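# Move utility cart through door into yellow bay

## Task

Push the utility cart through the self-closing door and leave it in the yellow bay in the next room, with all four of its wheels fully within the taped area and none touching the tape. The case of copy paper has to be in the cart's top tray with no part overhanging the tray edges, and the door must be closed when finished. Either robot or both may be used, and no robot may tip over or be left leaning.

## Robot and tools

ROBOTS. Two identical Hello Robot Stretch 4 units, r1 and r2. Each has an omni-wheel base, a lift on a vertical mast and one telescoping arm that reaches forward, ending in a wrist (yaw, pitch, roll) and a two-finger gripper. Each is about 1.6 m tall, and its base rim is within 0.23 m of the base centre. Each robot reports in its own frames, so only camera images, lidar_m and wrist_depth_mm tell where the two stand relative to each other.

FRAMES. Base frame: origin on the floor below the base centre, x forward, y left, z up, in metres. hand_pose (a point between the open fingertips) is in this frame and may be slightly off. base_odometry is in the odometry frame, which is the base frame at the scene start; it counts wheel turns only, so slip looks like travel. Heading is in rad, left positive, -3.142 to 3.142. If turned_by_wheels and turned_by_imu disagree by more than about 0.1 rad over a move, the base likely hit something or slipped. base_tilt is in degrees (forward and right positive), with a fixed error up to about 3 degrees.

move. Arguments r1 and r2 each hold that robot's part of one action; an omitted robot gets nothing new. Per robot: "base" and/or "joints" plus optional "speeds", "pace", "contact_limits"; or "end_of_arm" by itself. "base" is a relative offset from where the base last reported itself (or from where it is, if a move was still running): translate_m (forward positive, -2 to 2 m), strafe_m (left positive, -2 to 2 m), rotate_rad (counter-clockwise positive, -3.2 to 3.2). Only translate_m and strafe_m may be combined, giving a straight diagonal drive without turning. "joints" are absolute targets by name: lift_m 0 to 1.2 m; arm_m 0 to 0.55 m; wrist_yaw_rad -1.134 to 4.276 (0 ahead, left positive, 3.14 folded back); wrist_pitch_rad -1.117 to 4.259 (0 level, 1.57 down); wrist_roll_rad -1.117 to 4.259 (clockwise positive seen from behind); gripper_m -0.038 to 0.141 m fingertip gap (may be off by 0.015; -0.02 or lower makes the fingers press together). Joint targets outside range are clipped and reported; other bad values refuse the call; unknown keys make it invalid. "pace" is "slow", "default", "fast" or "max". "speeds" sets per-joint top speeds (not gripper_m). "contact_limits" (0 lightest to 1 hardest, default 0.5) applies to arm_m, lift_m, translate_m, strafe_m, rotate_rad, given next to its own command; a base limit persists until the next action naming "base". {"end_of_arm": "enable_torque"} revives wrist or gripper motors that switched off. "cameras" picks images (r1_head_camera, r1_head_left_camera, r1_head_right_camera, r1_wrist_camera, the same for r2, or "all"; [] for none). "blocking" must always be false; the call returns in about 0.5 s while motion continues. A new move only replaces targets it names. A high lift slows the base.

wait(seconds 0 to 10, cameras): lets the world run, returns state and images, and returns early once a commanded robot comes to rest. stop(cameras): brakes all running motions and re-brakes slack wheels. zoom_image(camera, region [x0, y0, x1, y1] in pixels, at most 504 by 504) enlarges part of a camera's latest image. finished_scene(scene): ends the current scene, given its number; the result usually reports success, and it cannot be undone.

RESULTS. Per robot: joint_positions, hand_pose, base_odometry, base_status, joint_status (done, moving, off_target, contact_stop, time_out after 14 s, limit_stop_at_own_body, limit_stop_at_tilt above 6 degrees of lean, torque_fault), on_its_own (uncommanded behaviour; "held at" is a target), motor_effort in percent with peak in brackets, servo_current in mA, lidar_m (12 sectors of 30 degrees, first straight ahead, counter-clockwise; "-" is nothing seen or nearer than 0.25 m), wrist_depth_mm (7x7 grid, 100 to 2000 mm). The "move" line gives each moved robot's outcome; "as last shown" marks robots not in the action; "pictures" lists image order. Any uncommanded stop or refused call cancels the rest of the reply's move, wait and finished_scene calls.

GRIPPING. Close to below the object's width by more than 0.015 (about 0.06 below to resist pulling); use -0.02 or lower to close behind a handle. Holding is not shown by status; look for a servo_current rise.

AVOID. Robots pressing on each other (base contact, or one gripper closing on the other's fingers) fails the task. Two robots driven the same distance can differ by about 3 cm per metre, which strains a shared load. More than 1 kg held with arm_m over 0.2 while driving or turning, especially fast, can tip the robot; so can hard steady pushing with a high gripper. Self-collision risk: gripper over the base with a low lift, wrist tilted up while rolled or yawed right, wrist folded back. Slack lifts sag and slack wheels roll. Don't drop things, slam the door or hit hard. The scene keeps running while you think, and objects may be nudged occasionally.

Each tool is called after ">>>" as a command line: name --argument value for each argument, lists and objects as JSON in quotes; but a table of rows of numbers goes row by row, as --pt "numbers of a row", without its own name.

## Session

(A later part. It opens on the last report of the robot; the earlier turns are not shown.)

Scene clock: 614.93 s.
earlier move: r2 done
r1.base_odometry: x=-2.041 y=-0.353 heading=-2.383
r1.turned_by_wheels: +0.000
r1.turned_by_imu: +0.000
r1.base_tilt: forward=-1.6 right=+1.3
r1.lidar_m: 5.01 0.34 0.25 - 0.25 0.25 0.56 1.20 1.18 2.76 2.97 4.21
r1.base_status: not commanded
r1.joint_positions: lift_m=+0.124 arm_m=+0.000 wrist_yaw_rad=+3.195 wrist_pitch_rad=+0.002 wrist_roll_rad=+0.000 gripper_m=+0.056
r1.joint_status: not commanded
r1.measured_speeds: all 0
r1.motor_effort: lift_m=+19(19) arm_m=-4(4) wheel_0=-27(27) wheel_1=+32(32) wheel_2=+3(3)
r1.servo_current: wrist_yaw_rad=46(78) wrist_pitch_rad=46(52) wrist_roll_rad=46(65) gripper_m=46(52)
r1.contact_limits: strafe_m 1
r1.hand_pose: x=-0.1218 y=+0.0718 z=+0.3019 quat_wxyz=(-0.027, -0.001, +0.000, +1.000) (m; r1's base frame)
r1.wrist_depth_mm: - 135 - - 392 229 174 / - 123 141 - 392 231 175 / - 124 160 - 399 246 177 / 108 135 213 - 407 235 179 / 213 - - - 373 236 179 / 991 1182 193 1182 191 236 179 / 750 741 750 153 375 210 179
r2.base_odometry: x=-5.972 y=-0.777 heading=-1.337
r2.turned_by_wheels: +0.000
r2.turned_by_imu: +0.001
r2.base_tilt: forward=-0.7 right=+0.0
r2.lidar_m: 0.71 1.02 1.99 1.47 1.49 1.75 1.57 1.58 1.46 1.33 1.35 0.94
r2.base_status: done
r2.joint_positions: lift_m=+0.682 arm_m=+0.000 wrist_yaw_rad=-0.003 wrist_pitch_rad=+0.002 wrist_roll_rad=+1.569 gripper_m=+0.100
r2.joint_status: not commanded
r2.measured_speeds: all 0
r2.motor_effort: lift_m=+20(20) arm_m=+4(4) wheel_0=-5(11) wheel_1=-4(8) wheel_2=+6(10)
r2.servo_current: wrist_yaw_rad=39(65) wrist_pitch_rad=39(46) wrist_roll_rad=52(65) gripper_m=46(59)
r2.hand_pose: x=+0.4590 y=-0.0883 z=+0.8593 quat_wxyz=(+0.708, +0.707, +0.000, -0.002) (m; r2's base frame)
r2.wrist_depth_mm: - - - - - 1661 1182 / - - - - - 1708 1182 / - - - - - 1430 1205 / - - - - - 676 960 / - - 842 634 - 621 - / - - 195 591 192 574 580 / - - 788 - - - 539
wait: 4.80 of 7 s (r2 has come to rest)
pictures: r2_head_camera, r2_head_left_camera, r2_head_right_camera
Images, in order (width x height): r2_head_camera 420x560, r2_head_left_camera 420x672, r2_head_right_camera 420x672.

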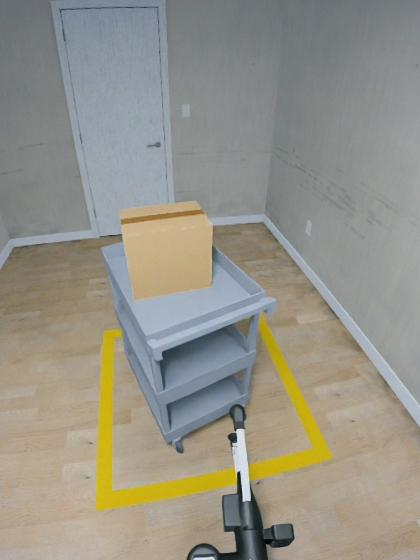

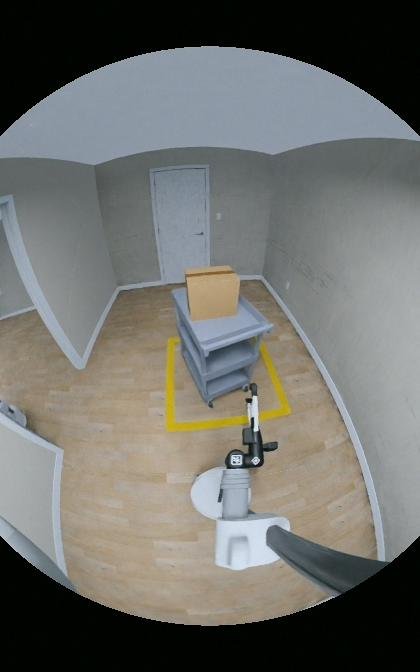

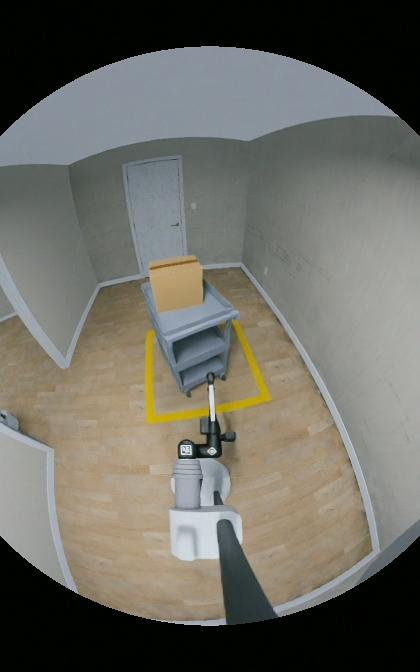

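>>> move --blocking false --r1 '{"base":{"translate_m":1.2,"strafe_m":-0.3},"contact_limits":{"translate_m":1.0}}' --r2 '{"base":{"strafe_m":-0.8}}' --cameras '[]'

>>> wait --seconds 5 --cameras '[]'

>>> wait --seconds 3 --cameras '["r2_head_camera","r2_head_left_camera","r1_head_left_camera"]'

>>> zoom_image --camera "r2_head_left_camera" --region '[20, 250, 270, 450]'

Scene clock: 632.30 s.
move: r1 moving; r2 moving
r1.base_odometry: x=-2.069 y=-0.370 heading=-2.382
r1.turned_by_wheels: +0.000
r1.turned_by_imu: +0.000
r1.base_tilt: forward=-1.6 right=+1.3
r1.lidar_m: 4.96 2.64 0.25 - 0.25 0.26 0.59 1.21 1.23 2.77 2.95 4.26
r1.base_status: translate_m moving; strafe_m moving
r1.joint_positions: lift_m=+0.124 arm_m=+0.000 wrist_yaw_rad=+3.195 wrist_pitch_rad=+0.002 wrist_roll_rad=+0.000 gripper_m=+0.056
r1.joint_status: not commanded
r1.measured_speeds: translate_m=+0.121 strafe_m=-0.031 rotate_rad=-0.004 lift_m=+0.000 arm_m=+0.000 wrist_yaw_rad=+0.000 wrist_pitch_rad=+0.000 wrist_roll_rad=+0.000
r1.motor_effort: lift_m=+19(19) arm_m=-4(4) wheel_0=+7(27) wheel_1=+9(33) wheel_2=-8(10)
r1.servo_current: wrist_yaw_rad=33(59) wrist_pitch_rad=46(46) wrist_roll_rad=52(72) gripper_m=33(46)
r1.contact_limits: translate_m 1
r1.hand_pose: x=-0.1218 y=+0.0718 z=+0.3019 quat_wxyz=(-0.027, -0.001, +0.000, +1.000) (m; r1's base frame)
r1.wrist_depth_mm: - 135 - - 366 232 176 / - 122 135 - 407 235 177 / - 124 158 - 379 237 178 / 107 135 209 - 421 237 180 / 213 - - - 387 239 180 / 1008 1229 193 1160 188 239 181 / 750 750 741 153 353 213 181
r2.base_odometry: x=-6.008 y=-0.785 heading=-1.337
r2.turned_by_wheels: +0.000
r2.turned_by_imu: +0.000
r2.base_tilt: forward=-0.7 right=+0.1
r2.lidar_m: 0.70 0.83 2.00 1.49 1.51 1.76 1.55 1.57 1.44 1.28 1.32 0.96
r2.base_status: strafe_m moving
r2.joint_positions: lift_m=+0.682 arm_m=+0.000 wrist_yaw_rad=-0.003 wrist_pitch_rad=+0.002 wrist_roll_rad=+1.569 gripper_m=+0.100
r2.joint_status: not commanded
r2.measured_speeds: translate_m=+0.001 strafe_m=-0.142 rotate_rad=-0.005 lift_m=+0.000 arm_m=+0.000 wrist_yaw_rad=+0.000 wrist_pitch_rad=+0.000 wrist_roll_rad=+0.000
r2.motor_effort: lift_m=+20(20) arm_m=+4(4) wheel_0=+8(14) wheel_1=-11(11) wheel_2=+0(6)
r2.servo_current: wrist_yaw_rad=52(59) wrist_pitch_rad=33(46) wrist_roll_rad=33(59) gripper_m=52(59)
r2.hand_pose: x=+0.4590 y=-0.0883 z=+0.8593 quat_wxyz=(+0.708, +0.707, +0.000, -0.002) (m; r2's base frame)
r2.wrist_depth_mm: - - - - - 1708 1182 / - - - - - 1661 1182 / - - - - - 1537 1205 / - - - - - 683 1060 / - - 854 647 - 634 - / - - 193 603 192 591 - / - - 798 - - - 549
pictures: none
No camera images: "cameras" was empty.

Scene clock: 635.80 s.
earlier move: r1 moving; r2 done
r1.base_odometry: x=-2.935 y=-0.858 heading=-2.382
r1.turned_by_wheels: +0.000
r1.turned_by_imu: -0.001
r1.base_tilt: forward=-1.6 right=+1.2
r1.lidar_m: 4.01 2.88 2.18 2.13 2.27 1.79 1.01 1.00 2.67 2.57 2.75 3.94
r1.base_status: translate_m moving; strafe_m moving
r1.joint_positions: lift_m=+0.124 arm_m=+0.000 wrist_yaw_rad=+3.195 wrist_pitch_rad=+0.002 wrist_roll_rad=+0.000 gripper_m=+0.056
r1.joint_status: not commanded
r1.measured_speeds: translate_m=+0.291 strafe_m=-0.072 rotate_rad=-0.002 lift_m=+0.000 arm_m=+0.000 wrist_yaw_rad=+0.000 wrist_pitch_rad=+0.000 wrist_roll_rad=+0.000
r1.motor_effort: lift_m=+19(19) arm_m=-4(4) wheel_0=+6(27) wheel_1=+2(33) wheel_2=-5(11)
r1.servo_current: wrist_yaw_rad=59(65) wrist_pitch_rad=39(52) wrist_roll_rad=33(72) gripper_m=39(52)
r1.contact_limits: translate_m 1
r1.hand_pose: x=-0.1218 y=+0.0718 z=+0.3019 quat_wxyz=(-0.027, -0.001, +0.000, +1.000) (m; r1's base frame)
r1.wrist_depth_mm: - 134 - - - - - / - 122 134 - - - - / - 125 158 - - - - / 107 135 193 - - - - / 213 1708 - - 1756 1537 1661 / 1042 1229 192 1182 188 1138 1118 / 759 750 750 788 778 759 759
r2.base_odometry: x=-6.750 y=-0.962 heading=-1.337
r2.turned_by_wheels: +0.000
r2.turned_by_imu: -0.001
r2.base_tilt: forward=-0.7 right=+0.1
r2.lidar_m: 1.35 1.03 1.12 2.27 2.29 1.60 1.43 0.94 0.61 0.53 0.54 0.66
r2.base_status: done
r2.joint_positions: lift_m=+0.682 arm_m=+0.000 wrist_yaw_rad=-0.003 wrist_pitch_rad=+0.002 wrist_roll_rad=+1.569 gripper_m=+0.100
r2.joint_status: not commanded
r2.measured_speeds: all 0
r2.motor_effort: lift_m=+20(20) arm_m=+3(4) wheel_0=+1(14) wheel_1=-2(12) wheel_2=+0(6)
r2.servo_current: wrist_yaw_rad=39(59) wrist_pitch_rad=39(46) wrist_roll_rad=59(59) gripper_m=52(59)
r2.hand_pose: x=+0.4590 y=-0.0882 z=+0.8593 quat_wxyz=(+0.708, +0.707, +0.000, -0.002) (m; r2's base frame)
r2.wrist_depth_mm: - - - - - - - / - - - - - - - / - - - - - 1430 1138 / - - - - - 1756 1205 / - - - - - 1756 1205 / - - 193 - 195 1618 1205 / - - - - - 1921 1182
wait: 3.50 of 5 s (r2 has come to rest)
pictures: none
No camera images: "cameras" was empty.

Scene clock: 637.37 s.
earlier move: r1 done
r1.base_odometry: x=-3.118 y=-0.962 heading=-2.382
r1.turned_by_wheels: +0.000
r1.turned_by_imu: +0.000
r1.base_tilt: forward=-1.6 right=+1.2
r1.lidar_m: 3.79 2.92 2.22 2.17 2.29 2.01 1.68 1.71 2.61 2.56 2.70 3.88
r1.base_status: done
r1.joint_positions: lift_m=+0.124 arm_m=+0.000 wrist_yaw_rad=+3.195 wrist_pitch_rad=+0.002 wrist_roll_rad=+0.000 gripper_m=+0.056
r1.joint_status: not commanded
r1.measured_speeds: all 0
r1.motor_effort: lift_m=+19(19) arm_m=-3(4) wheel_0=+1(27) wheel_1=+3(33) wheel_2=+1(11)
r1.servo_current: wrist_yaw_rad=65(72) wrist_pitch_rad=46(52) wrist_roll_rad=52(72) gripper_m=52(52)
r1.contact_limits: translate_m 1
r1.hand_pose: x=-0.1218 y=+0.0718 z=+0.3019 quat_wxyz=(-0.027, -0.001, +0.000, +1.000) (m; r1's base frame)
r1.wrist_depth_mm: - 134 - - - - - / - 120 135 - - - - / - 124 161 - - - - / 108 135 196 - - - - / 214 - 1708 1808 - - 1618 / 1008 1229 194 1182 188 1138 1098 / 750 750 750 788 778 759 759
r2.base_odometry: x=-6.750 y=-0.962 heading=-1.337
r2.turned_by_wheels: +0.000
r2.turned_by_imu: +0.000
r2.base_tilt: forward=-0.7 right=+0.1
r2.lidar_m: 1.37 1.04 1.12 2.26 2.27 1.61 1.44 0.94 0.60 0.52 0.56 0.68
r2.base_status: done
r2.joint_positions: lift_m=+0.682 arm_m=+0.000 wrist_yaw_rad=-0.003 wrist_pitch_rad=+0.002 wrist_roll_rad=+1.569 gripper_m=+0.100
r2.joint_status: not commanded
r2.measured_speeds: all 0
r2.motor_effort: lift_m=+20(20) arm_m=+4(4) wheel_0=+1(14) wheel_1=-2(12) wheel_2=+0(6)
r2.servo_current: wrist_yaw_rad=52(59) wrist_pitch_rad=39(46) wrist_roll_rad=39(59) gripper_m=46(59)
r2.hand_pose: x=+0.4590 y=-0.0882 z=+0.8593 quat_wxyz=(+0.708, +0.707, +0.000, -0.002) (m; r2's base frame)
r2.wrist_depth_mm: - - - - - - - / - - - - - - - / - - - - - 1430 1138 / - - - - - 1756 1205 / - - - - - 1756 1205 / - - 193 - 194 1618 1205 / - - - - - 1808 1205
wait: 1.57 of 3 s (r1 has come to rest)
pictures: r1_head_left_camera, r2_head_camera, r2_head_left_camera
Images, in order (width x height): r1_head_left_camera 420x672, r2_head_camera 420x560, r2_head_left_camera 420x672.

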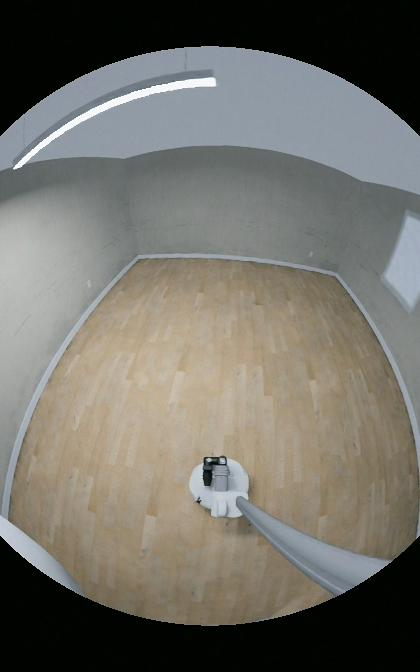

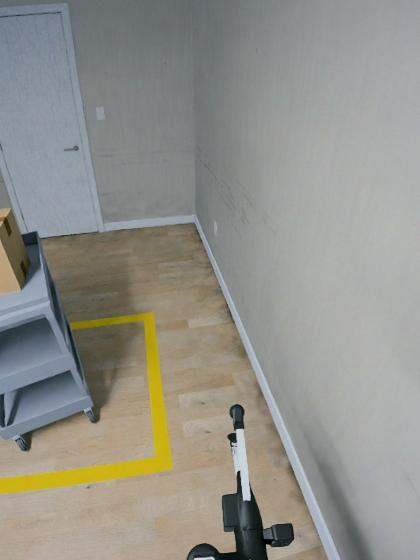

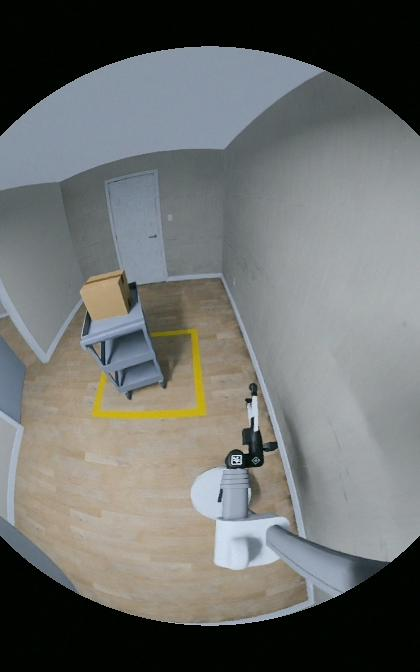

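Scaled by 2.016 from the camera's 420x672 image, which has a finer 600x960 frame.

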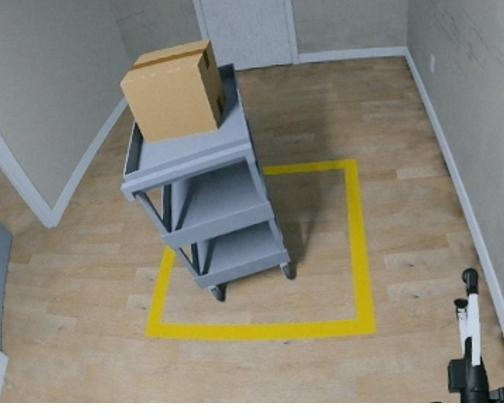

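>>> move --blocking false --r1 '{"base":{"rotate_rad":3.0}}' --cameras '[]'

>>> wait --seconds 4 --cameras '["r1_head_left_camera","r2_head_left_camera"]'

Scene clock: 652.73 s.
move: r1 moving
r1.base_odometry: x=-3.118 y=-0.962 heading=-2.130
r1.turned_by_wheels: +0.252
r1.turned_by_imu: +0.253
r1.base_tilt: forward=-1.6 right=+1.3
r1.lidar_m: 3.81 2.45 2.17 2.18 2.23 1.96 1.98 2.40 2.57 2.58 3.06 3.79
r1.base_status: rotate_rad moving
r1.joint_positions: lift_m=+0.124 arm_m=+0.000 wrist_yaw_rad=+3.195 wrist_pitch_rad=+0.002 wrist_roll_rad=+0.000 gripper_m=+0.056
r1.joint_status: not commanded
r1.measured_speeds: translate_m=+0.000 strafe_m=+0.000 rotate_rad=+0.976 lift_m=+0.000 arm_m=+0.000 wrist_yaw_rad=+0.000 wrist_pitch_rad=+0.000 wrist_roll_rad=+0.000
r1.motor_effort: lift_m=+19(19) arm_m=-4(4) wheel_0=-8(8) wheel_1=-7(7) wheel_2=-7(7)
r1.servo_current: wrist_yaw_rad=46(52) wrist_pitch_rad=39(52) wrist_roll_rad=39(52) gripper_m=46(46)
r1.hand_pose: x=-0.1218 y=+0.0718 z=+0.3019 quat_wxyz=(-0.027, -0.001, +0.000, +1.000) (m; r1's base frame)
r1.wrist_depth_mm: - 135 - - - - - / - 120 142 - - - - / - 124 161 - - - - / 108 135 213 - - 1863 - / 214 - - - - 1863 1661 / 1008 1205 193 1182 187 1138 1078 / 759 759 750 788 778 750 768
r2: as last shown
r2.turned_by_imu: +0.001
r2.base_tilt: forward=-0.7 right=+0.0
r2.lidar_m: 1.36 1.04 1.10 2.26 2.28 1.58 1.42 0.95 0.61 0.51 0.52 0.69
r2.motor_effort: lift_m=+20(20) arm_m=+4(4) wheel_0=+1(1) wheel_1=-2(2) wheel_2=+0(1)
r2.servo_current: wrist_yaw_rad=39(59) wrist_pitch_rad=39(46) wrist_roll_rad=65(65) gripper_m=52(59)
r2.wrist_depth_mm: - - - - - - - / - - - - - - - / - - - - - 1464 1160 / - - - - - 1708 1182 / - - - - - 1708 1182 / - - 193 - 193 1618 1182 / - - - - - 1808 1205
pictures: none
No camera images: "cameras" was empty.

Scene clock: 655.03 s.
earlier move: r1 done
r1.base_odometry: x=-3.118 y=-0.962 heading=+0.618
r1.turned_by_wheels: +2.748
r1.turned_by_imu: +2.762
r1.base_tilt: forward=-1.6 right=+1.3
r1.lidar_m: 1.97 1.99 2.57 2.55 2.60 3.28 3.88 3.44 2.37 2.17 2.20 2.11
r1.base_status: done
r1.joint_positions: lift_m=+0.124 arm_m=+0.000 wrist_yaw_rad=+3.195 wrist_pitch_rad=+0.002 wrist_roll_rad=+0.000 gripper_m=+0.056
r1.joint_status: not commanded
r1.measured_speeds: all 0
r1.motor_effort: lift_m=+19(19) arm_m=-4(4) wheel_0=-3(10) wheel_1=+0(9) wheel_2=+1(9)
r1.servo_current: wrist_yaw_rad=65(72) wrist_pitch_rad=46(52) wrist_roll_rad=39(65) gripper_m=39(52)
r1.hand_pose: x=-0.1217 y=+0.0718 z=+0.3019 quat_wxyz=(-0.027, -0.001, +0.000, +1.000) (m; r1's base frame)
r1.wrist_depth_mm: - 135 - - - - - / - 123 146 - - - - / - 121 191 - - - - / 109 135 204 - - - - / 216 - - - - - - / 991 1229 193 1182 187 1138 1098 / 750 741 750 788 778 768 759
r2.base_odometry: x=-6.750 y=-0.962 heading=-1.337
r2.turned_by_wheels: +0.000
r2.turned_by_imu: +0.000
r2.base_tilt: forward=-0.7 right=+0.0
r2.lidar_m: 1.33 1.03 1.09 2.26 2.28 1.63 1.43 0.93 0.60 0.53 0.54 0.67
r2.base_status: not commanded
r2.joint_positions: lift_m=+0.682 arm_m=+0.000 wrist_yaw_rad=-0.003 wrist_pitch_rad=+0.002 wrist_roll_rad=+1.569 gripper_m=+0.100
r2.joint_status: not commanded
r2.measured_speeds: all 0
r2.motor_effort: lift_m=+20(20) arm_m=+4(4) wheel_0=+1(2) wheel_1=-2(3) wheel_2=+0(1)
r2.servo_current: wrist_yaw_rad=46(65) wrist_pitch_rad=39(46) wrist_roll_rad=59(65) gripper_m=52(59)
r2.hand_pose: x=+0.4590 y=-0.0882 z=+0.8593 quat_wxyz=(+0.708, +0.707, +0.000, -0.002) (m; r2's base frame)
r2.wrist_depth_mm: - - - - - - - / - - - - - - - / - - - - - 1397 1138 / - - - - - 1708 1205 / - - - - - 1756 1182 / - - 193 - 194 1618 1182 / - - - - - 1983 1182
wait: 2.30 of 4 s (r1 has come to rest)
pictures: r1_head_left_camera, r2_head_left_camera
Images, in order (width x height): r1_head_left_camera 420x672, r2_head_left_camera 420x672.

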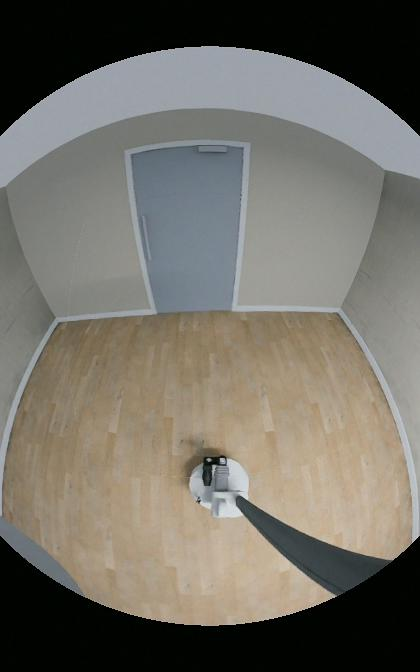

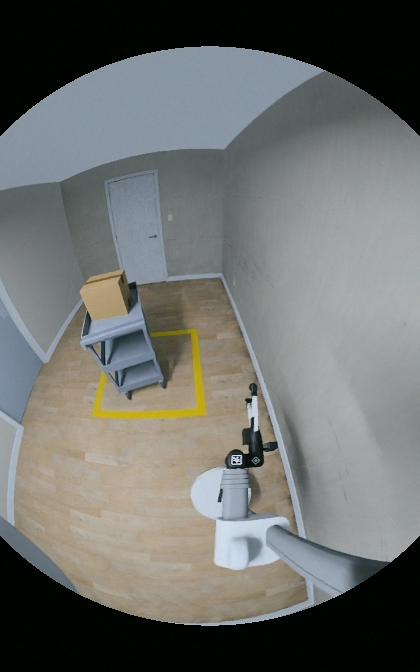

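Shut.

>>> finished_scene --scene 2

The scene is finished: the task was done.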